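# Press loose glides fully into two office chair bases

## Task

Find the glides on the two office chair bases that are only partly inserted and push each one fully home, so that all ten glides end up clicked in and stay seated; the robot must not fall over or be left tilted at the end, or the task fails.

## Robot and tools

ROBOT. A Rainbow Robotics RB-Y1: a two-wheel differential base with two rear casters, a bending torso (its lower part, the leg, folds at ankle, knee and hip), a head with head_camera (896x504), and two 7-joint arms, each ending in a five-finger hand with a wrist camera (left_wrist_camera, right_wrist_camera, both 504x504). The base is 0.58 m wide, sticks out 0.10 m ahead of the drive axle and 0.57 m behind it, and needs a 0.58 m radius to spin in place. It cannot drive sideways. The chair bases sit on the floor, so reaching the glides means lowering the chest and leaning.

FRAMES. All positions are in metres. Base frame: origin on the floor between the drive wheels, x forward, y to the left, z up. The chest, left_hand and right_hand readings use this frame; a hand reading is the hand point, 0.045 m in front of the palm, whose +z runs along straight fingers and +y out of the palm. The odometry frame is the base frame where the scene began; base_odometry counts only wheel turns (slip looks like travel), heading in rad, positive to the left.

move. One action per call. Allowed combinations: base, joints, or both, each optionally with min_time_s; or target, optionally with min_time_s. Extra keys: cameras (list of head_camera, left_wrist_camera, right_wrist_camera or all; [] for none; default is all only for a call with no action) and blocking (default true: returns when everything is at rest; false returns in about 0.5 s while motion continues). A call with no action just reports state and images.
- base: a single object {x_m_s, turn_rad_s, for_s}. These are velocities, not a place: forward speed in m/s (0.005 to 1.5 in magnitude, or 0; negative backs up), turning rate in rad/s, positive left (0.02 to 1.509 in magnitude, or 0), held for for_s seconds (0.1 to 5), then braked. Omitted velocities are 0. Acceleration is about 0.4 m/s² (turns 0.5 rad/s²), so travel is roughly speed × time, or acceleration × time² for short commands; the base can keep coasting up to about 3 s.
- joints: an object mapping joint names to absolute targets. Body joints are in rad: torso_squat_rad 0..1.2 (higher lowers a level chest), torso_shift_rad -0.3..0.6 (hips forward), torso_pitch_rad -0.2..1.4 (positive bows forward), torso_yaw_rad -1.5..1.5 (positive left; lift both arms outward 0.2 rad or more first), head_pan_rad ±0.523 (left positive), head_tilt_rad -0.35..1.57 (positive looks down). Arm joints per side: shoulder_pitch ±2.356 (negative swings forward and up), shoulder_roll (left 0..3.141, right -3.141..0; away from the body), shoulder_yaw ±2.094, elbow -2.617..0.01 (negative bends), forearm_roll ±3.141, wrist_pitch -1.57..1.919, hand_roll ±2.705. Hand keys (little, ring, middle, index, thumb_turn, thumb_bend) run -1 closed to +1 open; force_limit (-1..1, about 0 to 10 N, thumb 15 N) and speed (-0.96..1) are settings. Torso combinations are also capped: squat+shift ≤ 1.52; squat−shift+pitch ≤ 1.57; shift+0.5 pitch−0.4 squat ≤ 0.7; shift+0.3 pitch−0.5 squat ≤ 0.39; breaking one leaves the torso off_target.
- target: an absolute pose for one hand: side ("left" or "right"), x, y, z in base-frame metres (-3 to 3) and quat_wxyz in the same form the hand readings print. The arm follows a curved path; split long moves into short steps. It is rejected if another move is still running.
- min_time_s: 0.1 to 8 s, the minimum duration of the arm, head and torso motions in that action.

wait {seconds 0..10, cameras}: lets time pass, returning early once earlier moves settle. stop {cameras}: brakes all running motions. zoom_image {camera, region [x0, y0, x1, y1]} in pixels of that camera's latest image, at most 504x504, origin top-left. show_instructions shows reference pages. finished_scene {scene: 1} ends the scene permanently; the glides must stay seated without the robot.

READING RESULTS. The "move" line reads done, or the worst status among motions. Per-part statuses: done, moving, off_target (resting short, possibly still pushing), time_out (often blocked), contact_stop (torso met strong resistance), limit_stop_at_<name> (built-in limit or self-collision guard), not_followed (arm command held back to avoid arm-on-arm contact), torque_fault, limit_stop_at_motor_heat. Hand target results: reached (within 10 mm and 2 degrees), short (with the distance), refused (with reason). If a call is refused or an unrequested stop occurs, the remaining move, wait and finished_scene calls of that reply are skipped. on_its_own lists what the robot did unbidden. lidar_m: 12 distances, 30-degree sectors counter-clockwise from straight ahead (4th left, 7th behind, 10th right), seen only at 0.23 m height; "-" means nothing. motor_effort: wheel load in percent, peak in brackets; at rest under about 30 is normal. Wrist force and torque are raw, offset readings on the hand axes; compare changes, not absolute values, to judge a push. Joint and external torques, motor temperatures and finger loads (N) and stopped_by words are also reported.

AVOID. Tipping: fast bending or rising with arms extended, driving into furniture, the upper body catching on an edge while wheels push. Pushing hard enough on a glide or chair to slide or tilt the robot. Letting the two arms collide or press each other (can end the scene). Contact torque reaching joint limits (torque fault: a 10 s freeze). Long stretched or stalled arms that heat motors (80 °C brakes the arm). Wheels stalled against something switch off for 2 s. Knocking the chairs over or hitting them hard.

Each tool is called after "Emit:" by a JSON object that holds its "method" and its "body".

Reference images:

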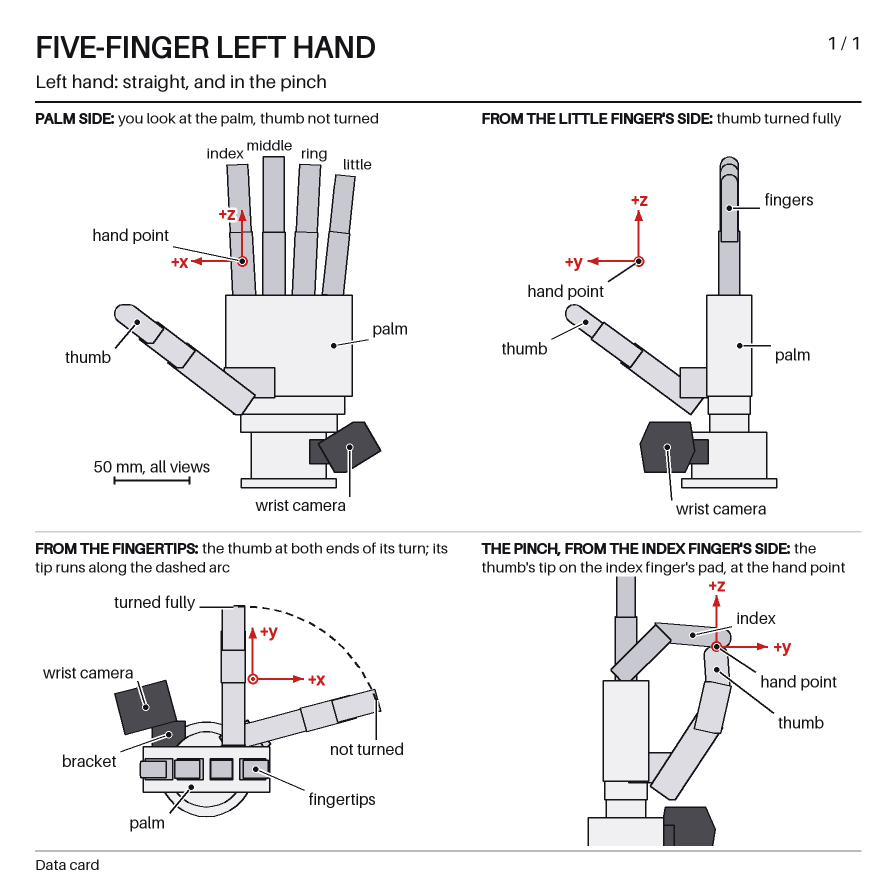

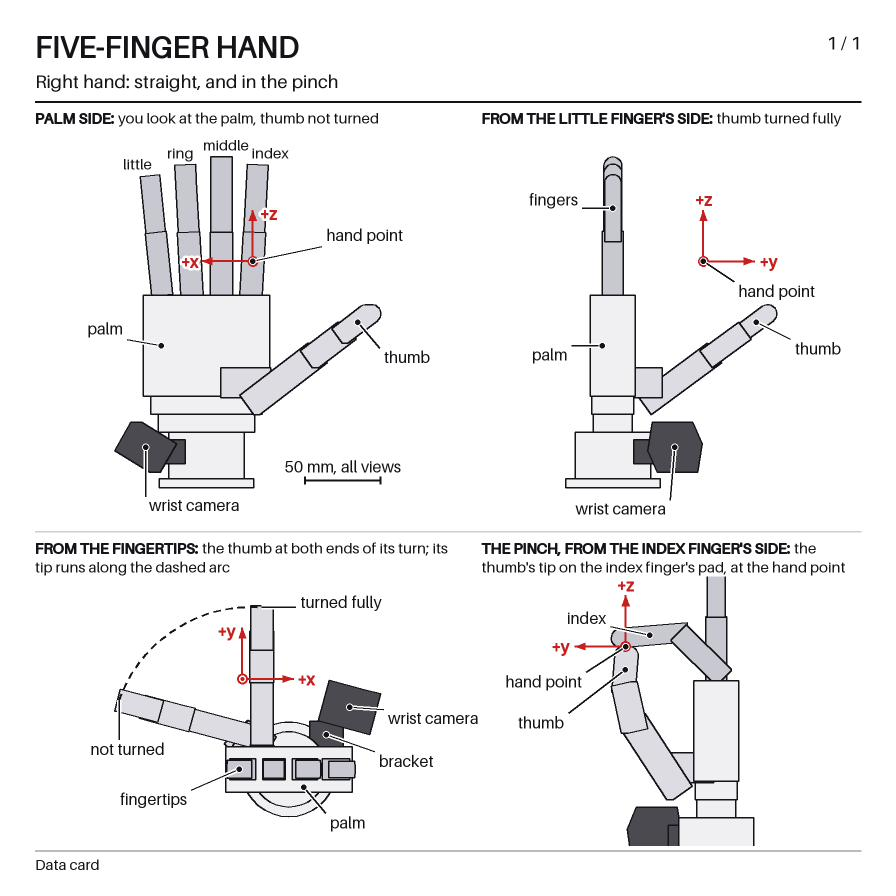

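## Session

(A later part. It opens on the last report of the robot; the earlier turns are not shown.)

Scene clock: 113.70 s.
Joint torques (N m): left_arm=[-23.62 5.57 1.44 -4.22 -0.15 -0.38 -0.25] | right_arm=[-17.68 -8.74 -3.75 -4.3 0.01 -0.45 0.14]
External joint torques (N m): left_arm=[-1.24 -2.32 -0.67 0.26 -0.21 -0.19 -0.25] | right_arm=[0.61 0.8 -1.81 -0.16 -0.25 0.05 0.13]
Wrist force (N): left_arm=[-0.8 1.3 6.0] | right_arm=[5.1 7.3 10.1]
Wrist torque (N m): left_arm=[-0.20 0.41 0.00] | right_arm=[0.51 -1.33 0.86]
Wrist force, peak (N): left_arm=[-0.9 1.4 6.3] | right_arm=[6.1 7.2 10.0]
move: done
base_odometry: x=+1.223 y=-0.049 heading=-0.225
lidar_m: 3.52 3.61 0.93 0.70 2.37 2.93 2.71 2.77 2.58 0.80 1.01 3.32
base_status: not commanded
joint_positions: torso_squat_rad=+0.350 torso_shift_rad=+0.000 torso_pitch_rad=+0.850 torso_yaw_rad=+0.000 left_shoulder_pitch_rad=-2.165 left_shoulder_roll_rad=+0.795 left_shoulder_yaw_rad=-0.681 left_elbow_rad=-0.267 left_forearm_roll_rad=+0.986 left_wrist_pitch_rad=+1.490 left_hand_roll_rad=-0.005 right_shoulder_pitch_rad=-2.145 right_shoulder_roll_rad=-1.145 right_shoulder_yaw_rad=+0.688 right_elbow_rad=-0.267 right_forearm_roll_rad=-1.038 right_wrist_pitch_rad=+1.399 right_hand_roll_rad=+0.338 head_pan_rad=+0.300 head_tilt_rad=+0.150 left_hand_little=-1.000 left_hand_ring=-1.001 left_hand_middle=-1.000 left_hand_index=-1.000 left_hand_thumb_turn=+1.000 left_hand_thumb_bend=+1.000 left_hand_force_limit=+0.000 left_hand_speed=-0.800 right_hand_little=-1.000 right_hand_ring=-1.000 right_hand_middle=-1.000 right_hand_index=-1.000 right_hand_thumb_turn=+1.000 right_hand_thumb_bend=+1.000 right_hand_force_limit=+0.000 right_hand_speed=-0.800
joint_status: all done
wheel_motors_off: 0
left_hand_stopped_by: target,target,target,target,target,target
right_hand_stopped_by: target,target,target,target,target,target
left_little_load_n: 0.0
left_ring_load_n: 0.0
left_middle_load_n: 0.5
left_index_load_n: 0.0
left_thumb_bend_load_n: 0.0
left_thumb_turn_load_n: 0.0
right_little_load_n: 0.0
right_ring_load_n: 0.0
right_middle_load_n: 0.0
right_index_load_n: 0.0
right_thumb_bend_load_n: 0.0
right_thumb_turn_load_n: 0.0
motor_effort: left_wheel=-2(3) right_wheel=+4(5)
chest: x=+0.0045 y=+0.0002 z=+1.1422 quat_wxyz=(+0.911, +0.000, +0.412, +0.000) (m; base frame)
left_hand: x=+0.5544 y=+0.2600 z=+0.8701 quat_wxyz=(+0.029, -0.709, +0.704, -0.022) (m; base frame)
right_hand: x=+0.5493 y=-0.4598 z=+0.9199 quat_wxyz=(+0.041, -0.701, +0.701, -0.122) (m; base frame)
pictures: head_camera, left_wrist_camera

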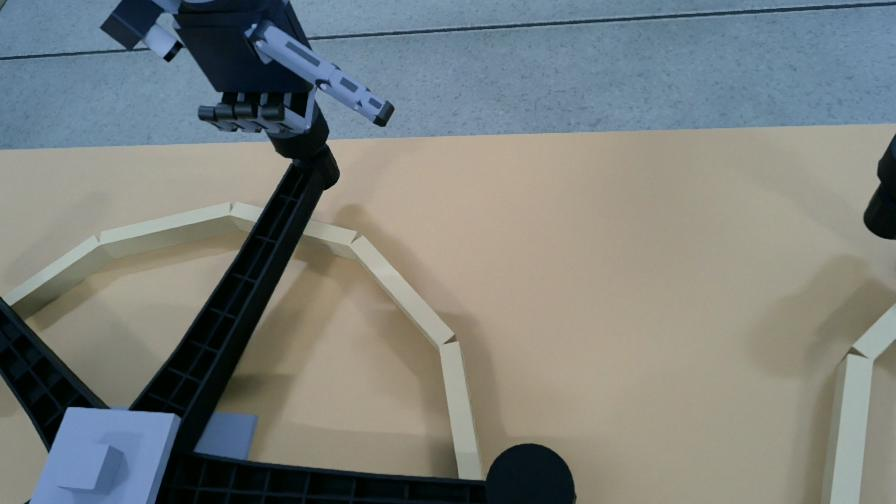

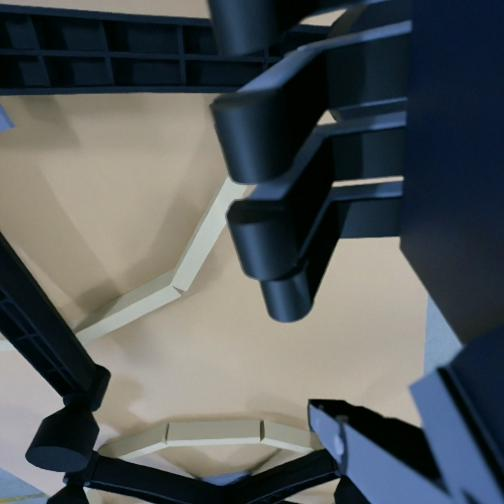

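Emit:
{"method": "move", "body": {"joints": {"torso_shift_rad": 0.1}, "min_time_s": 1}}

Emit:
{"method": "move", "body": {"target": {"side": "left", "x": 0.565, "y": 0.235, "z": 0.862, "quat_wxyz": [0, -0.7071, 0.7071, 0]}, "min_time_s": 0.8, "cameras": ["head_camera"]}}

Scene clock: 115.37 s.
Joint torques (N m): left_arm=[-23.44 5.52 1.95 -4.26 -0.24 -0.42 -0.46] | right_arm=[-17.6 -8.75 -3.83 -4.18 -0.06 -0.44 0.04]
External joint torques (N m): left_arm=[-1.06 -2.37 -0.15 0.22 -0.29 -0.23 -0.46] | right_arm=[0.69 0.8 -1.89 -0.04 -0.31 0.06 0.04]
Wrist force (N): left_arm=[-0.9 1.6 6.0] | right_arm=[5.1 7.1 9.6]
Wrist torque (N m): left_arm=[-0.14 0.41 -0.02] | right_arm=[0.51 -1.28 0.84]
Wrist force, peak (N): left_arm=[-0.9 1.4 6.3] | right_arm=[5.8 6.8 10.6]
move: done
base_odometry: x=+1.223 y=-0.049 heading=-0.224
lidar_m: 3.52 3.60 0.95 0.71 2.38 2.94 2.70 2.76 2.57 0.79 1.01 3.23
base_status: not commanded
joint_positions: torso_squat_rad=+0.350 torso_shift_rad=+0.100 torso_pitch_rad=+0.851 torso_yaw_rad=+0.000 left_shoulder_pitch_rad=-2.165 left_shoulder_roll_rad=+0.795 left_shoulder_yaw_rad=-0.681 left_elbow_rad=-0.267 left_forearm_roll_rad=+0.986 left_wrist_pitch_rad=+1.490 left_hand_roll_rad=-0.005 right_shoulder_pitch_rad=-2.145 right_shoulder_roll_rad=-1.145 right_shoulder_yaw_rad=+0.688 right_elbow_rad=-0.267 right_forearm_roll_rad=-1.038 right_wrist_pitch_rad=+1.399 right_hand_roll_rad=+0.338 head_pan_rad=+0.300 head_tilt_rad=+0.150 left_hand_little=-1.000 left_hand_ring=-1.001 left_hand_middle=-1.000 left_hand_index=-1.000 left_hand_thumb_turn=+1.000 left_hand_thumb_bend=+1.000 left_hand_force_limit=+0.000 left_hand_speed=-0.800 right_hand_little=-1.000 right_hand_ring=-1.000 right_hand_middle=-1.000 right_hand_index=-1.000 right_hand_thumb_turn=+1.000 right_hand_thumb_bend=+1.000 right_hand_force_limit=+0.000 right_hand_speed=-0.800
joint_status: all done
wheel_motors_off: 0
left_hand_stopped_by: target,target,target,target,target,target
right_hand_stopped_by: target,target,target,target,target,target
left_little_load_n: 0.0
left_ring_load_n: 0.0
left_middle_load_n: 0.0
left_index_load_n: 0.0
left_thumb_bend_load_n: 0.0
left_thumb_turn_load_n: 0.0
right_little_load_n: 0.0
right_ring_load_n: 0.0
right_middle_load_n: 0.0
right_index_load_n: 0.0
right_thumb_bend_load_n: 0.0
right_thumb_turn_load_n: 0.0
motor_effort: left_wheel=-2(2) right_wheel=+1(5)
chest: x=+0.0704 y=+0.0002 z=+1.1389 quat_wxyz=(+0.911, +0.000, +0.413, +0.000) (m; base frame)
left_hand: x=+0.6201 y=+0.2600 z=+0.8665 quat_wxyz=(+0.029, -0.709, +0.704, -0.022) (m; base frame)
right_hand: x=+0.6151 y=-0.4598 z=+0.9163 quat_wxyz=(+0.041, -0.701, +0.701, -0.122) (m; base frame)
pictures: none

Scene clock: 117.30 s.
Joint torques (N m): left_arm=[-22.92 8.99 8.47 -4.59 0.4 0.02 -0.41] | right_arm=[-17.87 -8.67 -3.59 -4.28 0.12 -0.43 0.06]
External joint torques (N m): left_arm=[-2.81 -0.94 2.02 -0.56 0.31 0.06 -0.41] | right_arm=[0.43 0.88 -1.66 -0.15 -0.14 0.06 0.06]
Wrist force (N): left_arm=[-1.3 1.3 5.9] | right_arm=[5.3 7.7 9.9]
Wrist torque (N m): left_arm=[-0.15 0.51 0.01] | right_arm=[0.59 -1.32 0.88]
Wrist force, peak (N): left_arm=[-1.4 1.8 6.7] | right_arm=[5.9 7.4 10.2]
move: done
base_odometry: x=+1.223 y=-0.049 heading=-0.224
lidar_m: 3.53 3.61 0.95 0.69 2.37 2.92 2.72 2.77 2.56 0.80 1.00 3.23
base_status: not commanded
joint_positions: torso_squat_rad=+0.350 torso_shift_rad=+0.100 torso_pitch_rad=+0.850 torso_yaw_rad=+0.000 left_shoulder_pitch_rad=-1.862 left_shoulder_roll_rad=+0.967 left_shoulder_yaw_rad=-0.598 left_elbow_rad=-0.956 left_forearm_roll_rad=+1.069 left_wrist_pitch_rad=+1.716 left_hand_roll_rad=+0.340 right_shoulder_pitch_rad=-2.145 right_shoulder_roll_rad=-1.145 right_shoulder_yaw_rad=+0.688 right_elbow_rad=-0.267 right_forearm_roll_rad=-1.038 right_wrist_pitch_rad=+1.399 right_hand_roll_rad=+0.338 head_pan_rad=+0.300 head_tilt_rad=+0.150 left_hand_little=-1.000 left_hand_ring=-1.001 left_hand_middle=-1.000 left_hand_index=-1.000 left_hand_thumb_turn=+1.000 left_hand_thumb_bend=+1.000 left_hand_force_limit=+0.000 left_hand_speed=-0.800 right_hand_little=-1.000 right_hand_ring=-1.000 right_hand_middle=-1.000 right_hand_index=-1.000 right_hand_thumb_turn=+1.000 right_hand_thumb_bend=+1.000 right_hand_force_limit=+0.000 right_hand_speed=-0.800
joint_status: all done
wheel_motors_off: 0
left_hand_stopped_by: target,target,target,target,target,target
right_hand_stopped_by: target,target,target,target,target,target
left_little_load_n: 0.5
left_ring_load_n: 0.0
left_middle_load_n: 0.0
left_index_load_n: 0.0
left_thumb_bend_load_n: 0.0
left_thumb_turn_load_n: 0.0
right_little_load_n: 0.0
right_ring_load_n: 0.0
right_middle_load_n: 0.0
right_index_load_n: 0.0
right_thumb_bend_load_n: 0.0
right_thumb_turn_load_n: 0.0
motor_effort: left_wheel=-2(2) right_wheel=+1(2)
chest: x=+0.0703 y=+0.0002 z=+1.1389 quat_wxyz=(+0.911, +0.000, +0.413, +0.000) (m; base frame)
left_hand: x=+0.5644 y=+0.2349 z=+0.8622 quat_wxyz=(-0.003, -0.707, +0.708, +0.002) (m; base frame)
left_hand_status: reached (checked arc, planned for 1.0 s): 1 mm and 0.4 deg off.
right_hand: x=+0.6151 y=-0.4597 z=+0.9163 quat_wxyz=(+0.041, -0.701, +0.701, -0.122) (m; base frame)
pictures: head_camera

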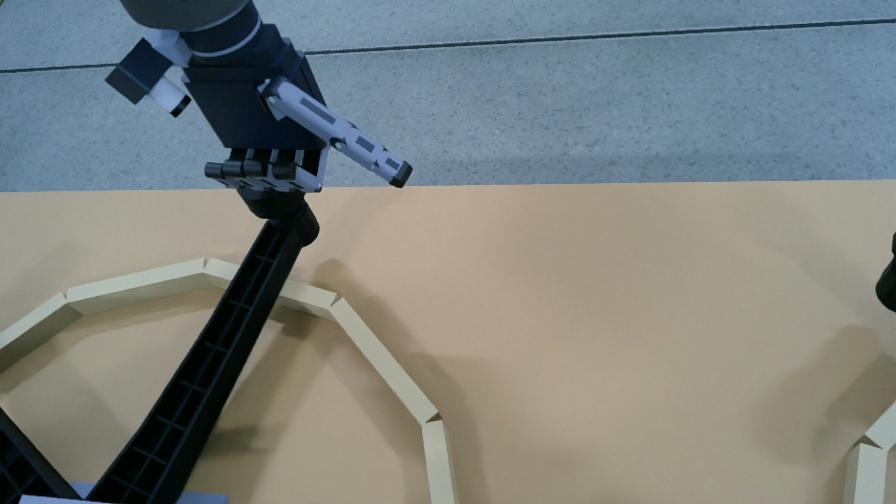

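Emit:
{"method": "move", "body": {"target": {"side": "left", "x": 0.565, "y": 0.235, "z": 0.845, "quat_wxyz": [0, -0.7071, 0.7071, 0]}, "min_time_s": 0.6}}

Emit:
{"method": "move", "body": {"target": {"side": "left", "x": 0.565, "y": 0.235, "z": 0.838, "quat_wxyz": [0, -0.7071, 0.7071, 0]}, "min_time_s": 0.6, "cameras": ["head_camera"]}}

Scene clock: 118.37 s.
Joint torques (N m): left_arm=[-20.62 7.33 4.93 -4.11 -0.37 -0.55 0.12] | right_arm=[-18 -8.99 -3.57 -4.23 0.21 -0.47 0.11]
External joint torques (N m): left_arm=[-0.64 -2.76 -1.53 -0.05 -0.45 -0.5 0.12] | right_arm=[0.3 0.56 -1.64 -0.09 -0.04 0.02 0.1]
Wrist force (N): left_arm=[-1.2 1.5 4.6] | right_arm=[6.1 7.3 9.7]
Wrist torque (N m): left_arm=[-0.12 0.41 0.01] | right_arm=[0.51 -1.45 0.92]
Wrist force, peak (N): left_arm=[-1.3 1.4 6.0] | right_arm=[5.6 7.3 10.3]
move: done
base_odometry: x=+1.223 y=-0.049 heading=-0.224
lidar_m: 3.53 3.61 0.94 0.71 2.39 2.94 2.70 2.78 2.56 0.79 1.01 3.23
base_status: not commanded
joint_positions: torso_squat_rad=+0.350 torso_shift_rad=+0.100 torso_pitch_rad=+0.850 torso_yaw_rad=+0.000 left_shoulder_pitch_rad=-1.831 left_shoulder_roll_rad=+0.959 left_shoulder_yaw_rad=-0.600 left_elbow_rad=-0.956 left_forearm_roll_rad=+1.061 left_wrist_pitch_rad=+1.676 left_hand_roll_rad=+0.341 right_shoulder_pitch_rad=-2.145 right_shoulder_roll_rad=-1.145 right_shoulder_yaw_rad=+0.688 right_elbow_rad=-0.267 right_forearm_roll_rad=-1.038 right_wrist_pitch_rad=+1.399 right_hand_roll_rad=+0.338 head_pan_rad=+0.300 head_tilt_rad=+0.150 left_hand_little=-1.000 left_hand_ring=-1.001 left_hand_middle=-1.000 left_hand_index=-1.000 left_hand_thumb_turn=+1.000 left_hand_thumb_bend=+1.000 left_hand_force_limit=+0.000 left_hand_speed=-0.800 right_hand_little=-1.000 right_hand_ring=-1.000 right_hand_middle=-1.000 right_hand_index=-1.000 right_hand_thumb_turn=+1.000 right_hand_thumb_bend=+1.000 right_hand_force_limit=+0.000 right_hand_speed=-0.800
joint_status: all done
wheel_motors_off: 0
left_hand_stopped_by: target,target,target,target,target,target
right_hand_stopped_by: target,target,target,target,target,target
left_little_load_n: -0.5
left_ring_load_n: 0.0
left_middle_load_n: 0.0
left_index_load_n: 0.0
left_thumb_bend_load_n: 0.0
left_thumb_turn_load_n: 0.5
right_little_load_n: 0.0
right_ring_load_n: 0.0
right_middle_load_n: 0.5
right_index_load_n: 0.0
right_thumb_bend_load_n: 0.0
right_thumb_turn_load_n: 0.0
motor_effort: left_wheel=-1(2) right_wheel=+0(1)
chest: x=+0.0703 y=+0.0002 z=+1.1389 quat_wxyz=(+0.911, +0.000, +0.413, +0.000) (m; base frame)
left_hand: x=+0.5645 y=+0.2352 z=+0.8458 quat_wxyz=(+0.000, -0.707, +0.707, +0.000) (m; base frame)
left_hand_status: reached (checked arc, planned for 0.6 s): 1 mm and 0.0 deg off.
right_hand: x=+0.6151 y=-0.4597 z=+0.9163 quat_wxyz=(+0.041, -0.701, +0.701, -0.122) (m; base frame)
pictures: none

Scene clock: 119.30 s.
Joint torques (N m): left_arm=[-7.96 1.4 0.47 -0.67 -0.9 -4.91 -0.8] | right_arm=[-18 -8.68 -3.75 -4.29 0.07 -0.54 0.06]
External joint torques (N m): left_arm=[12.06 -8.71 -5.93 3.41 -0.98 -4.85 -0.8] | right_arm=[0.31 0.83 -1.81 -0.14 -0.18 -0.04 0.06]
Wrist force (N): left_arm=[-1.3 14.4 -35.2] | right_arm=[5.4 7.1 10.0]
Wrist torque (N m): left_arm=[1.03 -1.74 -0.79] | right_arm=[0.49 -1.35 0.87]
Wrist force, peak (N): left_arm=[-1.2 14.8 -36.0] | right_arm=[5.6 7.8 10.0]
move: done
base_odometry: x=+1.223 y=-0.049 heading=-0.224
lidar_m: 3.51 3.60 0.95 0.71 2.36 2.93 2.71 2.78 2.57 0.81 1.00 3.21
base_status: not commanded
joint_positions: torso_squat_rad=+0.350 torso_shift_rad=+0.099 torso_pitch_rad=+0.848 torso_yaw_rad=+0.000 left_shoulder_pitch_rad=-1.827 left_shoulder_roll_rad=+0.952 left_shoulder_yaw_rad=-0.602 left_elbow_rad=-0.942 left_forearm_roll_rad=+1.056 left_wrist_pitch_rad=+1.659 left_hand_roll_rad=+0.334 right_shoulder_pitch_rad=-2.145 right_shoulder_roll_rad=-1.145 right_shoulder_yaw_rad=+0.688 right_elbow_rad=-0.267 right_forearm_roll_rad=-1.038 right_wrist_pitch_rad=+1.399 right_hand_roll_rad=+0.338 head_pan_rad=+0.300 head_tilt_rad=+0.150 left_hand_little=-1.001 left_hand_ring=-1.001 left_hand_middle=-1.000 left_hand_index=-1.000 left_hand_thumb_turn=+1.000 left_hand_thumb_bend=+1.000 left_hand_force_limit=+0.000 left_hand_speed=-0.800 right_hand_little=-1.000 right_hand_ring=-1.000 right_hand_middle=-1.000 right_hand_index=-1.000 right_hand_thumb_turn=+1.000 right_hand_thumb_bend=+1.000 right_hand_force_limit=+0.000 right_hand_speed=-0.800
joint_status: all done
wheel_motors_off: 0
left_hand_stopped_by: target,target,target,target,target,target
right_hand_stopped_by: target,target,target,target,target,target
left_little_load_n: -11.5
left_ring_load_n: -4.5
left_middle_load_n: 0.0
left_index_load_n: 0.0
left_thumb_bend_load_n: 0.0
left_thumb_turn_load_n: 0.0
right_little_load_n: 0.0
right_ring_load_n: 0.0
right_middle_load_n: 0.0
right_index_load_n: 0.5
right_thumb_bend_load_n: 0.0
right_thumb_turn_load_n: 0.0
motor_effort: left_wheel=-1(2) right_wheel=+1(1)
chest: x=+0.0694 y=+0.0001 z=+1.1394 quat_wxyz=(+0.911, +0.000, +0.412, +0.000) (m; base frame)
left_hand: x=+0.5657 y=+0.2351 z=+0.8417 quat_wxyz=(+0.002, -0.707, +0.707, -0.002) (m; base frame)
left_hand_status: reached (checked arc, planned for 0.6 s): 4 mm and 0.3 deg off.
right_hand: x=+0.6146 y=-0.4597 z=+0.9177 quat_wxyz=(+0.042, -0.701, +0.701, -0.123) (m; base frame)
pictures: head_camera

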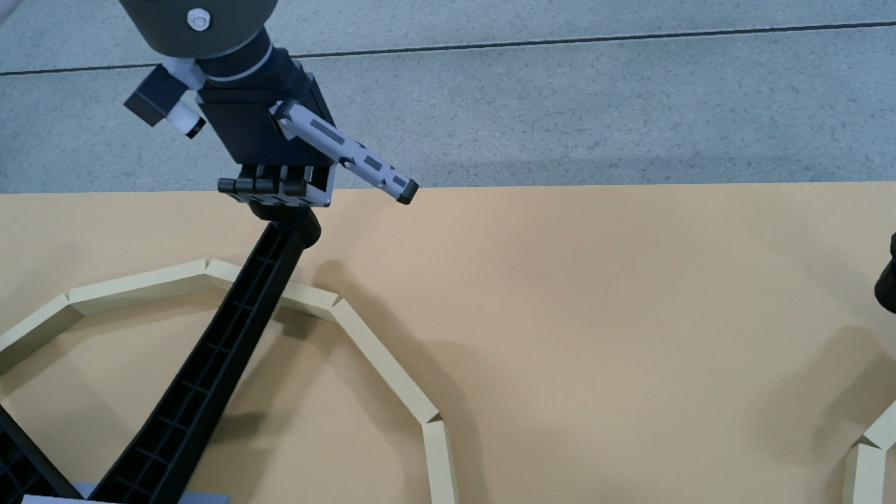

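Emit:
{"method": "move", "body": {"target": {"side": "left", "x": 0.565, "y": 0.24, "z": 0.832, "quat_wxyz": [0, -0.7071, 0.7071, 0]}, "min_time_s": 0.6}}

Emit:
{"method": "move", "body": {"target": {"side": "left", "x": 0.565, "y": 0.24, "z": 0.828, "quat_wxyz": [0, -0.7071, 0.7071, 0]}, "min_time_s": 0.6, "cameras": ["head_camera"]}}

Scene clock: 120.37 s.
Joint torques (N m): left_arm=[8.02 0.22 -4.79 5.02 -4.82 -9.02 -1.23] | right_arm=[-18.01 -8.78 -3.74 -4.25 0.08 -0.44 0]
External joint torques (N m): left_arm=[28.05 -9.99 -11.07 9.1 -4.9 -8.94 -1.23] | right_arm=[0.31 0.68 -1.81 -0.08 -0.17 0.06 0]
Wrist force (N): left_arm=[11.3 27.7 -78.1] | right_arm=[5.4 7.3 9.9]
Wrist torque (N m): left_arm=[2.27 -3.93 -1.11] | right_arm=[0.52 -1.33 0.87]
Wrist force, peak (N): left_arm=[11.3 28.1 -79.5] | right_arm=[5.3 7.7 10.2]
move: done
base_odometry: x=+1.223 y=-0.049 heading=-0.224
lidar_m: 3.52 3.58 0.94 0.71 2.38 2.92 2.71 2.77 2.58 0.80 1.00 3.23
base_status: not commanded
joint_positions: torso_squat_rad=+0.350 torso_shift_rad=+0.098 torso_pitch_rad=+0.846 torso_yaw_rad=+0.000 left_shoulder_pitch_rad=-1.824 left_shoulder_roll_rad=+0.949 left_shoulder_yaw_rad=-0.603 left_elbow_rad=-0.918 left_forearm_roll_rad=+1.055 left_wrist_pitch_rad=+1.640 left_hand_roll_rad=+0.314 right_shoulder_pitch_rad=-2.145 right_shoulder_roll_rad=-1.145 right_shoulder_yaw_rad=+0.688 right_elbow_rad=-0.267 right_forearm_roll_rad=-1.038 right_wrist_pitch_rad=+1.399 right_hand_roll_rad=+0.338 head_pan_rad=+0.300 head_tilt_rad=+0.150 left_hand_little=-1.002 left_hand_ring=-1.002 left_hand_middle=-1.000 left_hand_index=-1.000 left_hand_thumb_turn=+1.000 left_hand_thumb_bend=+1.000 left_hand_force_limit=+0.000 left_hand_speed=-0.800 right_hand_little=-1.000 right_hand_ring=-1.000 right_hand_middle=-1.000 right_hand_index=-1.000 right_hand_thumb_turn=+1.000 right_hand_thumb_bend=+1.000 right_hand_force_limit=+0.000 right_hand_speed=-0.800
joint_status: all done
wheel_motors_off: 0
left_hand_stopped_by: target,target,target,target,target,target
right_hand_stopped_by: target,target,target,target,target,target
left_little_load_n: -19.0
left_ring_load_n: -12.5
left_middle_load_n: 0.0
left_index_load_n: 0.0
left_thumb_bend_load_n: 0.0
left_thumb_turn_load_n: 0.0
right_little_load_n: 0.0
right_ring_load_n: 0.0
right_middle_load_n: 0.0
right_index_load_n: 0.5
right_thumb_bend_load_n: 0.0
right_thumb_turn_load_n: 0.0
motor_effort: left_wheel=-1(2) right_wheel=+2(2)
chest: x=+0.0682 y=-0.0003 z=+1.1399 quat_wxyz=(+0.912, +0.001, +0.411, +0.000) (m; base frame)
left_hand: x=+0.5670 y=+0.2385 z=+0.8384 quat_wxyz=(+0.003, -0.707, +0.707, -0.005) (m; base frame)
left_hand_status: reached (checked arc, planned for 0.6 s): 7 mm and 0.6 deg off.
right_hand: x=+0.6139 y=-0.4600 z=+0.9192 quat_wxyz=(+0.043, -0.701, +0.701, -0.123) (m; base frame)
pictures: none

Scene clock: 121.30 s.
Joint torques (N m): left_arm=[18.14 -5.09 -10.7 8.43 -5.94 -13.66 -1.79] | right_arm=[-17.79 -8.92 -3.55 -4.35 0.18 -0.42 0.03]
External joint torques (N m): left_arm=[38.25 -15.31 -16.86 12.54 -6.02 -13.59 -1.79] | right_arm=[0.55 0.5 -1.61 -0.17 -0.06 0.08 0.03]
Wrist force (N): left_arm=[12.8 40.9 -115.2] | right_arm=[5.3 7.3 10.4]
Wrist torque (N m): left_arm=[3.34 -5.95 -1.78] | right_arm=[0.50 -1.33 0.87]
Wrist force, peak (N): left_arm=[13.1 41.7 -117.1] | right_arm=[5.8 7.5 10.2]
move: done
base_odometry: x=+1.223 y=-0.049 heading=-0.224
lidar_m: 3.54 3.61 0.94 0.71 2.36 2.93 2.70 2.76 2.58 0.79 1.01 3.31
base_status: not commanded
joint_positions: torso_squat_rad=+0.351 torso_shift_rad=+0.097 torso_pitch_rad=+0.844 torso_yaw_rad=+0.001 left_shoulder_pitch_rad=-1.825 left_shoulder_roll_rad=+0.940 left_shoulder_yaw_rad=-0.605 left_elbow_rad=-0.895 left_forearm_roll_rad=+1.051 left_wrist_pitch_rad=+1.627 left_hand_roll_rad=+0.302 right_shoulder_pitch_rad=-2.145 right_shoulder_roll_rad=-1.145 right_shoulder_yaw_rad=+0.688 right_elbow_rad=-0.267 right_forearm_roll_rad=-1.038 right_wrist_pitch_rad=+1.399 right_hand_roll_rad=+0.338 head_pan_rad=+0.300 head_tilt_rad=+0.150 left_hand_little=-1.002 left_hand_ring=-1.002 left_hand_middle=-1.000 left_hand_index=-1.000 left_hand_thumb_turn=+1.000 left_hand_thumb_bend=+1.000 left_hand_force_limit=+0.000 left_hand_speed=-0.800 right_hand_little=-1.000 right_hand_ring=-1.000 right_hand_middle=-1.000 right_hand_index=-1.000 right_hand_thumb_turn=+1.000 right_hand_thumb_bend=+1.000 right_hand_force_limit=+0.000 right_hand_speed=-0.800
joint_status: all done
wheel_motors_off: 0
left_hand_stopped_by: target,target,target,target,target,target
right_hand_stopped_by: target,target,target,target,target,target
left_little_load_n: -21.5
left_ring_load_n: -17.5
left_middle_load_n: 0.0
left_index_load_n: 0.0
left_thumb_bend_load_n: 0.0
left_thumb_turn_load_n: 0.0
right_little_load_n: 0.0
right_ring_load_n: 0.0
right_middle_load_n: 0.0
right_index_load_n: 0.0
right_thumb_bend_load_n: 0.0
right_thumb_turn_load_n: 0.0
motor_effort: left_wheel=+1(1) right_wheel=+5(5)
chest: x=+0.0672 y=-0.0005 z=+1.1404 quat_wxyz=(+0.912, +0.001, +0.410, +0.000) (m; base frame)
left_hand: x=+0.5680 y=+0.2385 z=+0.8358 quat_wxyz=(+0.003, -0.707, +0.707, -0.006) (m; base frame)
left_hand_status: reached (checked arc, planned for 0.6 s): 8 mm and 0.8 deg off.
right_hand: x=+0.6134 y=-0.4601 z=+0.9206 quat_wxyz=(+0.044, -0.701, +0.701, -0.124) (m; base frame)
pictures: head_camera

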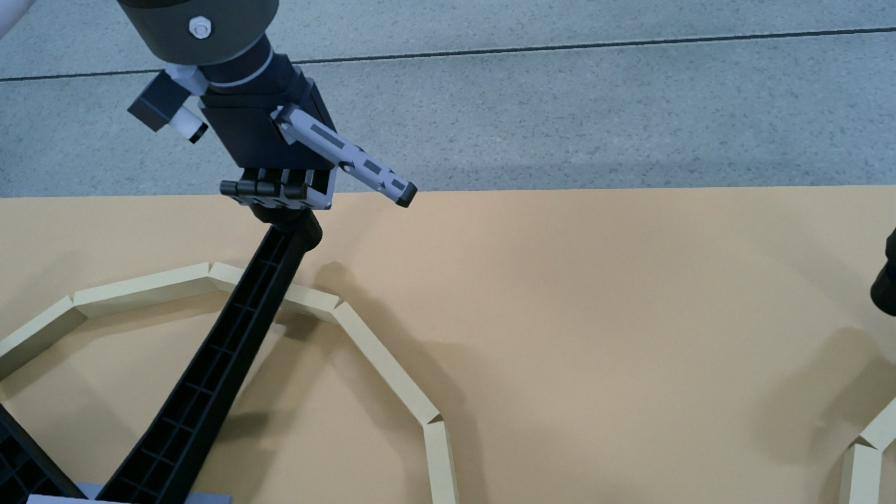

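Emit:
{"method": "move", "body": {"target": {"side": "left", "x": 0.565, "y": 0.237, "z": 0.852, "quat_wxyz": [0, -0.7071, 0.7071, 0]}, "min_time_s": 0.6}}

Emit:
{"method": "move", "body": {"target": {"side": "left", "x": 0.565, "y": 0.237, "z": 0.843, "quat_wxyz": [0, -0.7071, 0.7071, 0]}, "min_time_s": 0.6}}

Emit:
{"method": "move", "body": {"target": {"side": "left", "x": 0.565, "y": 0.237, "z": 0.838, "quat_wxyz": [0, -0.7071, 0.7071, 0]}, "min_time_s": 0.6}}

Scene clock: 122.43 s.
Joint torques (N m): left_arm=[-21.89 10.24 6.75 -4.04 0 -0.17 0.23] | right_arm=[-18.01 -8.77 -3.62 -4.21 0.11 -0.49 0.05]
External joint torques (N m): left_arm=[-1.73 0.21 0.53 0.04 -0.09 -0.13 0.23] | right_arm=[0.29 0.76 -1.69 -0.08 -0.14 0.01 0.05]
Wrist force (N): left_arm=[-1.5 1.9 5.8] | right_arm=[5.7 7.3 10.1]
Wrist torque (N m): left_arm=[-0.07 0.52 -0.01] | right_arm=[0.48 -1.38 0.88]
Wrist force, peak (N): left_arm=[13.2 41.1 -116.2] | right_arm=[5.9 7.5 10.0]
move: done
base_odometry: x=+1.223 y=-0.049 heading=-0.224
lidar_m: 3.53 3.60 0.94 0.70 2.39 2.92 2.70 2.78 2.57 0.80 1.02 3.23
base_status: not commanded
joint_positions: torso_squat_rad=+0.350 torso_shift_rad=+0.100 torso_pitch_rad=+0.850 torso_yaw_rad=+0.000 left_shoulder_pitch_rad=-1.849 left_shoulder_roll_rad=+0.950 left_shoulder_yaw_rad=-0.604 left_elbow_rad=-0.912 left_forearm_roll_rad=+1.059 left_wrist_pitch_rad=+1.675 left_hand_roll_rad=+0.315 right_shoulder_pitch_rad=-2.145 right_shoulder_roll_rad=-1.145 right_shoulder_yaw_rad=+0.688 right_elbow_rad=-0.267 right_forearm_roll_rad=-1.038 right_wrist_pitch_rad=+1.399 right_hand_roll_rad=+0.338 head_pan_rad=+0.300 head_tilt_rad=+0.150 left_hand_little=-1.000 left_hand_ring=-1.001 left_hand_middle=-1.000 left_hand_index=-1.000 left_hand_thumb_turn=+1.000 left_hand_thumb_bend=+1.000 left_hand_force_limit=+0.000 left_hand_speed=-0.800 right_hand_little=-1.000 right_hand_ring=-1.000 right_hand_middle=-1.000 right_hand_index=-1.000 right_hand_thumb_turn=+1.000 right_hand_thumb_bend=+1.000 right_hand_force_limit=+0.000 right_hand_speed=-0.800
joint_status: all done
wheel_motors_off: 0
left_hand_stopped_by: target,target,target,target,target,target
right_hand_stopped_by: target,target,target,target,target,target
left_little_load_n: 0.0
left_ring_load_n: 0.0
left_middle_load_n: 0.0
left_index_load_n: 0.0
left_thumb_bend_load_n: 0.0
left_thumb_turn_load_n: 0.0
right_little_load_n: 0.0
right_ring_load_n: 0.0
right_middle_load_n: 0.0
right_index_load_n: 0.0
right_thumb_bend_load_n: 0.0
right_thumb_turn_load_n: 0.0
motor_effort: left_wheel=+1(2) right_wheel=+6(7)
chest: x=+0.0701 y=+0.0001 z=+1.1390 quat_wxyz=(+0.911, +0.000, +0.412, +0.000) (m; base frame)
left_hand: x=+0.5663 y=+0.2373 z=+0.8468 quat_wxyz=(-0.003, -0.707, +0.707, +0.002) (m; base frame)
left_hand_status: reached (checked arc, planned for 0.6 s): 5 mm and 0.4 deg off.
right_hand: x=+0.6149 y=-0.4598 z=+0.9166 quat_wxyz=(+0.041, -0.701, +0.701, -0.122) (m; base frame)
pictures: none

Scene clock: 123.37 s.
Joint torques (N m): left_arm=[-14.56 7.4 6.74 -3.32 0.2 -1.2 0.08] | right_arm=[-17.9 -8.94 -3.8 -4.28 0.19 -0.48 0.01]
External joint torques (N m): left_arm=[5.46 -2.71 0.36 0.75 0.12 -1.15 0.08] | right_arm=[0.4 0.59 -1.87 -0.14 -0.06 0.02 0.01]
Wrist force (N): left_arm=[-2.1 4.2 -10.6] | right_arm=[5.5 7.5 10.1]
Wrist torque (N m): left_arm=[0.42 -0.31 -0.16] | right_arm=[0.53 -1.38 0.87]
Wrist force, peak (N): left_arm=[-2.1 4.2 -10.9] | right_arm=[5.7 7.1 10.5]
move: done
base_odometry: x=+1.223 y=-0.049 heading=-0.224
lidar_m: 3.53 3.61 0.94 0.71 2.38 2.93 2.70 2.78 2.56 0.81 1.01 3.22
base_status: not commanded
joint_positions: torso_squat_rad=+0.350 torso_shift_rad=+0.100 torso_pitch_rad=+0.850 torso_yaw_rad=+0.000 left_shoulder_pitch_rad=-1.832 left_shoulder_roll_rad=+0.956 left_shoulder_yaw_rad=-0.601 left_elbow_rad=-0.938 left_forearm_roll_rad=+1.059 left_wrist_pitch_rad=+1.668 left_hand_roll_rad=+0.329 right_shoulder_pitch_rad=-2.145 right_shoulder_roll_rad=-1.145 right_shoulder_yaw_rad=+0.688 right_elbow_rad=-0.267 right_forearm_roll_rad=-1.038 right_wrist_pitch_rad=+1.399 right_hand_roll_rad=+0.338 head_pan_rad=+0.300 head_tilt_rad=+0.150 left_hand_little=-1.000 left_hand_ring=-1.001 left_hand_middle=-1.000 left_hand_index=-1.000 left_hand_thumb_turn=+1.000 left_hand_thumb_bend=+1.000 left_hand_force_limit=+0.000 left_hand_speed=-0.800 right_hand_little=-1.000 right_hand_ring=-1.000 right_hand_middle=-1.000 right_hand_index=-1.000 right_hand_thumb_turn=+1.000 right_hand_thumb_bend=+1.000 right_hand_force_limit=+0.000 right_hand_speed=-0.800
joint_status: all done
wheel_motors_off: 0
left_hand_stopped_by: target,target,target,target,target,target
right_hand_stopped_by: target,target,target,target,target,target
left_little_load_n: -4.5
left_ring_load_n: -1.0
left_middle_load_n: 0.0
left_index_load_n: 0.0
left_thumb_bend_load_n: 0.0
left_thumb_turn_load_n: 0.0
right_little_load_n: 0.5
right_ring_load_n: 0.0
right_middle_load_n: 0.0
right_index_load_n: 0.0
right_thumb_bend_load_n: 0.0
right_thumb_turn_load_n: 0.0
motor_effort: left_wheel=+1(2) right_wheel=+6(6)
chest: x=+0.0700 y=+0.0001 z=+1.1390 quat_wxyz=(+0.911, +0.000, +0.412, +0.000) (m; base frame)
left_hand: x=+0.5655 y=+0.2368 z=+0.8438 quat_wxyz=(+0.000, -0.707, +0.707, +0.000) (m; base frame)
left_hand_status: reached (checked arc, planned for 0.6 s): 1 mm and 0.1 deg off.
right_hand: x=+0.6149 y=-0.4598 z=+0.9167 quat_wxyz=(+0.041, -0.701, +0.701, -0.122) (m; base frame)
pictures: none

Scene clock: 124.30 s.
Joint torques (N m): left_arm=[-5.58 0.68 -0.36 0.16 -0.91 -4.34 -0.69] | right_arm=[-17.91 -8.83 -3.79 -4.29 0.17 -0.35 0.1]
External joint torques (N m): left_arm=[14.43 -9.46 -6.72 4.24 -1 -4.28 -0.69] | right_arm=[0.39 0.68 -1.86 -0.15 -0.09 0.15 0.1]
Wrist force (N): left_arm=[-0.9 12.4 -37.0] | right_arm=[5.4 7.5 9.5]
Wrist torque (N m): left_arm=[1.19 -1.69 -0.64] | right_arm=[0.57 -1.35 0.87]
Wrist force, peak (N): left_arm=[-1.0 12.3 -37.9] | right_arm=[5.3 7.7 10.2]
move: done
base_odometry: x=+1.223 y=-0.049 heading=-0.224
lidar_m: 3.53 3.61 0.95 0.71 2.37 2.93 2.70 2.77 2.57 0.80 1.00 3.23
base_status: not commanded
joint_positions: torso_squat_rad=+0.350 torso_shift_rad=+0.099 torso_pitch_rad=+0.848 torso_yaw_rad=+0.000 left_shoulder_pitch_rad=-1.828 left_shoulder_roll_rad=+0.953 left_shoulder_yaw_rad=-0.602 left_elbow_rad=-0.934 left_forearm_roll_rad=+1.057 left_wrist_pitch_rad=+1.657 left_hand_roll_rad=+0.327 right_shoulder_pitch_rad=-2.145 right_shoulder_roll_rad=-1.145 right_shoulder_yaw_rad=+0.688 right_elbow_rad=-0.267 right_forearm_roll_rad=-1.038 right_wrist_pitch_rad=+1.399 right_hand_roll_rad=+0.338 head_pan_rad=+0.300 head_tilt_rad=+0.150 left_hand_little=-1.001 left_hand_ring=-1.001 left_hand_middle=-1.000 left_hand_index=-1.000 left_hand_thumb_turn=+1.000 left_hand_thumb_bend=+1.000 left_hand_force_limit=+0.000 left_hand_speed=-0.800 right_hand_little=-1.000 right_hand_ring=-1.000 right_hand_middle=-1.000 right_hand_index=-1.000 right_hand_thumb_turn=+1.000 right_hand_thumb_bend=+1.000 right_hand_force_limit=+0.000 right_hand_speed=-0.800
joint_status: all done
wheel_motors_off: 0
left_hand_stopped_by: target,target,target,target,target,target
right_hand_stopped_by: target,target,target,target,target,target
left_little_load_n: -10.0
left_ring_load_n: -6.0
left_middle_load_n: 0.0
left_index_load_n: 0.0
left_thumb_bend_load_n: 0.0
left_thumb_turn_load_n: 0.0
right_little_load_n: 0.0
right_ring_load_n: 0.0
right_middle_load_n: 0.0
right_index_load_n: 0.0
right_thumb_bend_load_n: 0.0
right_thumb_turn_load_n: 0.0
motor_effort: left_wheel=+2(2) right_wheel=+5(6)
chest: x=+0.0694 y=+0.0001 z=+1.1394 quat_wxyz=(+0.911, +0.000, +0.412, +0.000) (m; base frame)
left_hand: x=+0.5662 y=+0.2370 z=+0.8415 quat_wxyz=(+0.002, -0.707, +0.707, -0.003) (m; base frame)
left_hand_status: reached (checked arc, planned for 0.6 s): 4 mm and 0.4 deg off.
right_hand: x=+0.6146 y=-0.4597 z=+0.9177 quat_wxyz=(+0.042, -0.701, +0.701, -0.123) (m; base frame)
pictures: none

Emit:
{"method": "move", "body": {"target": {"side": "left", "x": 0.565, "y": 0.237, "z": 0.90, "quat_wxyz": [0, -0.7071, 0.7071, 0]}, "min_time_s": 0.8}}

Emit:
{"method": "move", "body": {"target": {"side": "right", "x": 0.555, "y": -0.46, "z": 0.88, "quat_wxyz": [0, -0.7071, 0.7071, 0]}, "min_time_s": 1.2}}

Emit:
{"method": "move", "body": {"joints": {"head_pan_rad": -0.4, "head_tilt_rad": 0.15}, "min_time_s": 0.5, "cameras": ["head_camera", "right_wrist_camera"]}}

Scene clock: 127.63 s.
Joint torques (N m): left_arm=[-23.11 9.57 8.16 -4.39 0.39 0.1 0.22] | right_arm=[-17.94 -9.02 -3.7 -4.19 0.11 -0.46 0.12]
External joint torques (N m): left_arm=[-2.96 -0.09 1.61 -0.45 0.31 0.14 0.22] | right_arm=[0.35 0.52 -1.77 -0.05 -0.15 0.03 0.12]
Wrist force (N): left_arm=[-1.4 1.5 6.0] | right_arm=[5.8 6.9 9.9]
Wrist torque (N m): left_arm=[-0.10 0.52 0.00] | right_arm=[0.47 -1.41 0.87]
Wrist force, peak (N): left_arm=[-0.9 12.3 -37.5] | right_arm=[5.9 7.6 10.0]
move: done
base_odometry: x=+1.223 y=-0.049 heading=-0.224
lidar_m: 3.53 3.60 0.95 0.71 2.37 2.93 2.71 2.77 2.56 0.80 1.01 3.24
base_status: not commanded
joint_positions: torso_squat_rad=+0.350 torso_shift_rad=+0.100 torso_pitch_rad=+0.850 torso_yaw_rad=+0.000 left_shoulder_pitch_rad=-1.916 left_shoulder_roll_rad=+0.998 left_shoulder_yaw_rad=-0.585 left_elbow_rad=-0.983 left_forearm_roll_rad=+1.085 left_wrist_pitch_rad=+1.792 left_hand_roll_rad=+0.351 right_shoulder_pitch_rad=-2.145 right_shoulder_roll_rad=-1.145 right_shoulder_yaw_rad=+0.688 right_elbow_rad=-0.267 right_forearm_roll_rad=-1.038 right_wrist_pitch_rad=+1.399 right_hand_roll_rad=+0.338 head_pan_rad=+0.300 head_tilt_rad=+0.150 left_hand_little=-1.000 left_hand_ring=-1.001 left_hand_middle=-1.000 left_hand_index=-1.000 left_hand_thumb_turn=+1.000 left_hand_thumb_bend=+1.000 left_hand_force_limit=+0.000 left_hand_speed=-0.800 right_hand_little=-1.000 right_hand_ring=-1.000 right_hand_middle=-1.000 right_hand_index=-1.000 right_hand_thumb_turn=+1.000 right_hand_thumb_bend=+1.000 right_hand_force_limit=+0.000 right_hand_speed=-0.800
joint_status: all done
wheel_motors_off: 0
left_hand_stopped_by: target,target,target,target,target,target
right_hand_stopped_by: target,target,target,target,target,target
left_little_load_n: 0.0
left_ring_load_n: 0.0
left_middle_load_n: 0.0
left_index_load_n: 0.0
left_thumb_bend_load_n: 0.0
left_thumb_turn_load_n: 0.0
right_little_load_n: 0.0
right_ring_load_n: 0.0
right_middle_load_n: 0.0
right_index_load_n: 0.0
right_thumb_bend_load_n: 0.0
right_thumb_turn_load_n: 0.0
motor_effort: left_wheel=+1(2) right_wheel=+4(6)
chest: x=+0.0702 y=+0.0001 z=+1.1390 quat_wxyz=(+0.911, +0.000, +0.412, +0.000) (m; base frame)
left_hand: x=+0.5653 y=+0.2370 z=+0.8984 quat_wxyz=(-0.001, -0.707, +0.707, +0.001) (m; base frame)
left_hand_status: reached (checked arc, planned for 0.8 s): 2 mm and 0.1 deg off.
right_hand: x=+0.6150 y=-0.4597 z=+0.9165 quat_wxyz=(+0.041, -0.701, +0.701, -0.122) (m; base frame)
pictures: none

Scene clock: 129.17 s.
Joint torques (N m): left_arm=[-23.17 9.23 8.44 -4.61 0.36 0.29 -0.03] | right_arm=[-16 -11.66 -3.73 -3.66 -0.06 0 0.28]
External joint torques (N m): left_arm=[-3.02 -0.44 1.89 -0.67 0.27 0.34 -0.03] | right_arm=[1.12 -0.24 -1.77 -0.09 -0.27 0.15 0.28]
Wrist force (N): left_arm=[-1.5 1.7 5.9] | right_arm=[5.7 6.2 10.1]
Wrist torque (N m): left_arm=[-0.07 0.54 0.00] | right_arm=[0.44 -1.37 0.86]
Wrist force, peak (N): left_arm=[-1.4 1.8 6.0] | right_arm=[6.2 7.3 10.0]
move: short
base_odometry: x=+1.223 y=-0.049 heading=-0.224
lidar_m: 3.53 3.59 0.95 0.70 2.37 2.93 2.70 2.77 2.56 0.80 1.00 3.23
base_status: not commanded
joint_positions: torso_squat_rad=+0.350 torso_shift_rad=+0.100 torso_pitch_rad=+0.850 torso_yaw_rad=+0.000 left_shoulder_pitch_rad=-1.916 left_shoulder_roll_rad=+0.998 left_shoulder_yaw_rad=-0.585 left_elbow_rad=-0.983 left_forearm_roll_rad=+1.085 left_wrist_pitch_rad=+1.792 left_hand_roll_rad=+0.351 right_shoulder_pitch_rad=-2.023 right_shoulder_roll_rad=-1.164 right_shoulder_yaw_rad=+0.655 right_elbow_rad=-0.267 right_forearm_roll_rad=-1.101 right_wrist_pitch_rad=+1.503 right_hand_roll_rad=+0.386 head_pan_rad=+0.300 head_tilt_rad=+0.150 left_hand_little=-1.000 left_hand_ring=-1.001 left_hand_middle=-1.000 left_hand_index=-1.000 left_hand_thumb_turn=+1.000 left_hand_thumb_bend=+1.000 left_hand_force_limit=+0.000 left_hand_speed=-0.800 right_hand_little=-1.000 right_hand_ring=-1.000 right_hand_middle=-1.000 right_hand_index=-1.000 right_hand_thumb_turn=+1.000 right_hand_thumb_bend=+1.000 right_hand_force_limit=+0.000 right_hand_speed=-0.800
joint_status: all done
wheel_motors_off: 0
left_hand_stopped_by: target,target,target,target,target,target
right_hand_stopped_by: target,target,target,target,target,target
left_little_load_n: 0.0
left_ring_load_n: 0.0
left_middle_load_n: 0.0
left_index_load_n: 0.0
left_thumb_bend_load_n: 0.0
left_thumb_turn_load_n: 0.0
right_little_load_n: 0.0
right_ring_load_n: 0.0
right_middle_load_n: 0.0
right_index_load_n: 0.0
right_thumb_bend_load_n: 0.0
right_thumb_turn_load_n: 0.0
motor_effort: left_wheel=+1(1) right_wheel=+4(5)
chest: x=+0.0702 y=+0.0001 z=+1.1390 quat_wxyz=(+0.911, +0.000, +0.412, +0.000) (m; base frame)
left_hand: x=+0.5653 y=+0.2370 z=+0.8984 quat_wxyz=(-0.001, -0.707, +0.707, +0.001) (m; base frame)
right_hand: x=+0.5545 y=-0.4596 z=+0.8799 quat_wxyz=(+0.010, -0.707, +0.706, -0.035) (m; base frame)
right_hand_status: short (checked arc, as near as the solve gets, planned for 1.2 s): 1 mm and 4.1 deg off. The place is met; only the turn is off.
pictures: none

Scene clock: 129.97 s.
Joint torques (N m): left_arm=[-23.2 9.57 8.46 -4.38 0.29 0.2 0.06] | right_arm=[-16.17 -11.76 -3.75 -3.72 -0.1 0.03 0.24]
External joint torques (N m): left_arm=[-3.05 -0.09 1.91 -0.44 0.21 0.24 0.06] | right_arm=[0.95 -0.34 -1.8 -0.15 -0.31 0.18 0.24]
Wrist force (N): left_arm=[-1.3 1.7 6.0] | right_arm=[6.1 5.9 10.0]
Wrist torque (N m): left_arm=[-0.07 0.51 0.01] | right_arm=[0.38 -1.42 0.88]
Wrist force, peak (N): left_arm=[-1.4 1.8 6.0] | right_arm=[6.3 6.5 10.3]
move: done
base_odometry: x=+1.223 y=-0.049 heading=-0.224
lidar_m: 3.53 3.59 0.94 0.71 2.38 2.93 2.70 2.78 2.58 0.80 1.00 3.22
base_status: not commanded
joint_positions: torso_squat_rad=+0.350 torso_shift_rad=+0.100 torso_pitch_rad=+0.850 torso_yaw_rad=+0.000 left_shoulder_pitch_rad=-1.916 left_shoulder_roll_rad=+0.998 left_shoulder_yaw_rad=-0.585 left_elbow_rad=-0.983 left_forearm_roll_rad=+1.085 left_wrist_pitch_rad=+1.792 left_hand_roll_rad=+0.351 right_shoulder_pitch_rad=-2.023 right_shoulder_roll_rad=-1.164 right_shoulder_yaw_rad=+0.655 right_elbow_rad=-0.267 right_forearm_roll_rad=-1.101 right_wrist_pitch_rad=+1.503 right_hand_roll_rad=+0.386 head_pan_rad=-0.400 head_tilt_rad=+0.150 left_hand_little=-1.000 left_hand_ring=-1.001 left_hand_middle=-1.000 left_hand_index=-1.000 left_hand_thumb_turn=+1.000 left_hand_thumb_bend=+1.000 left_hand_force_limit=+0.000 left_hand_speed=-0.800 right_hand_little=-1.000 right_hand_ring=-1.000 right_hand_middle=-1.000 right_hand_index=-1.000 right_hand_thumb_turn=+1.000 right_hand_thumb_bend=+1.000 right_hand_force_limit=+0.000 right_hand_speed=-0.800
joint_status: all done
wheel_motors_off: 0
left_hand_stopped_by: target,target,target,target,target,target
right_hand_stopped_by: target,target,target,target,target,target
left_little_load_n: 0.0
left_ring_load_n: 0.0
left_middle_load_n: 0.0
left_index_load_n: 0.0
left_thumb_bend_load_n: -0.5
left_thumb_turn_load_n: 0.0
right_little_load_n: 0.0
right_ring_load_n: 0.0
right_middle_load_n: 0.0
right_index_load_n: 0.0
right_thumb_bend_load_n: 0.0
right_thumb_turn_load_n: 0.0
motor_effort: left_wheel=+0(1) right_wheel=+4(5)
chest: x=+0.0702 y=+0.0001 z=+1.1390 quat_wxyz=(+0.911, +0.000, +0.412, +0.000) (m; base frame)
left_hand: x=+0.5653 y=+0.2370 z=+0.8984 quat_wxyz=(-0.001, -0.707, +0.707, +0.001) (m; base frame)
right_hand: x=+0.5545 y=-0.4596 z=+0.8799 quat_wxyz=(+0.010, -0.707, +0.706, -0.035) (m; base frame)
pictures: head_camera, right_wrist_camera

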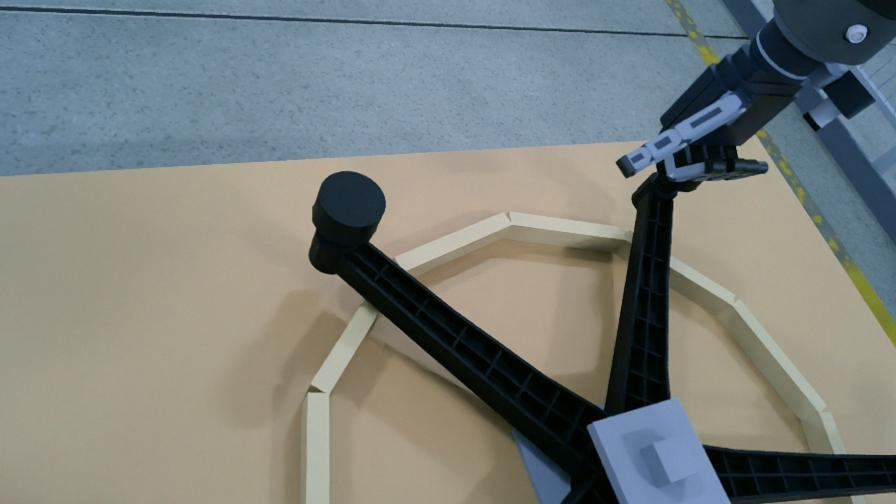

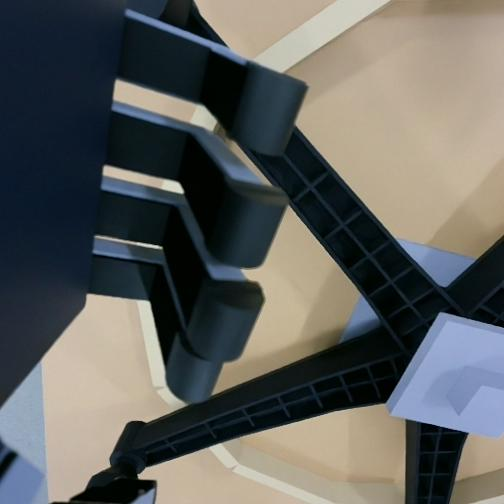

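Emit:
{"method": "zoom_image", "body": {"camera": "head_camera", "region": [600, 90, 780, 230]}}

Emit:
{"method": "zoom_image", "body": {"camera": "head_camera", "region": [280, 150, 420, 290]}}

Scaled by 2.800 from the camera's 896x504 image, which has a finer 1280x720 frame.

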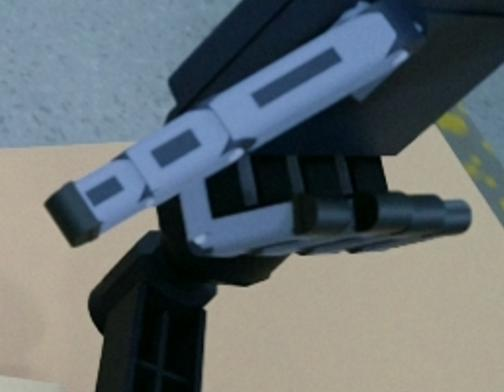

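Scaled by 3.600 from the camera's 896x504 image, which has a finer 1280x720 frame.

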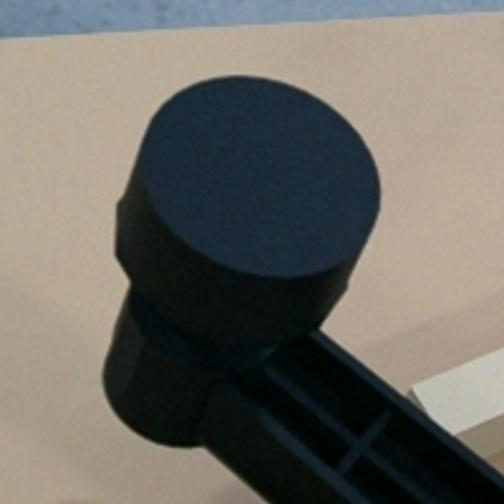

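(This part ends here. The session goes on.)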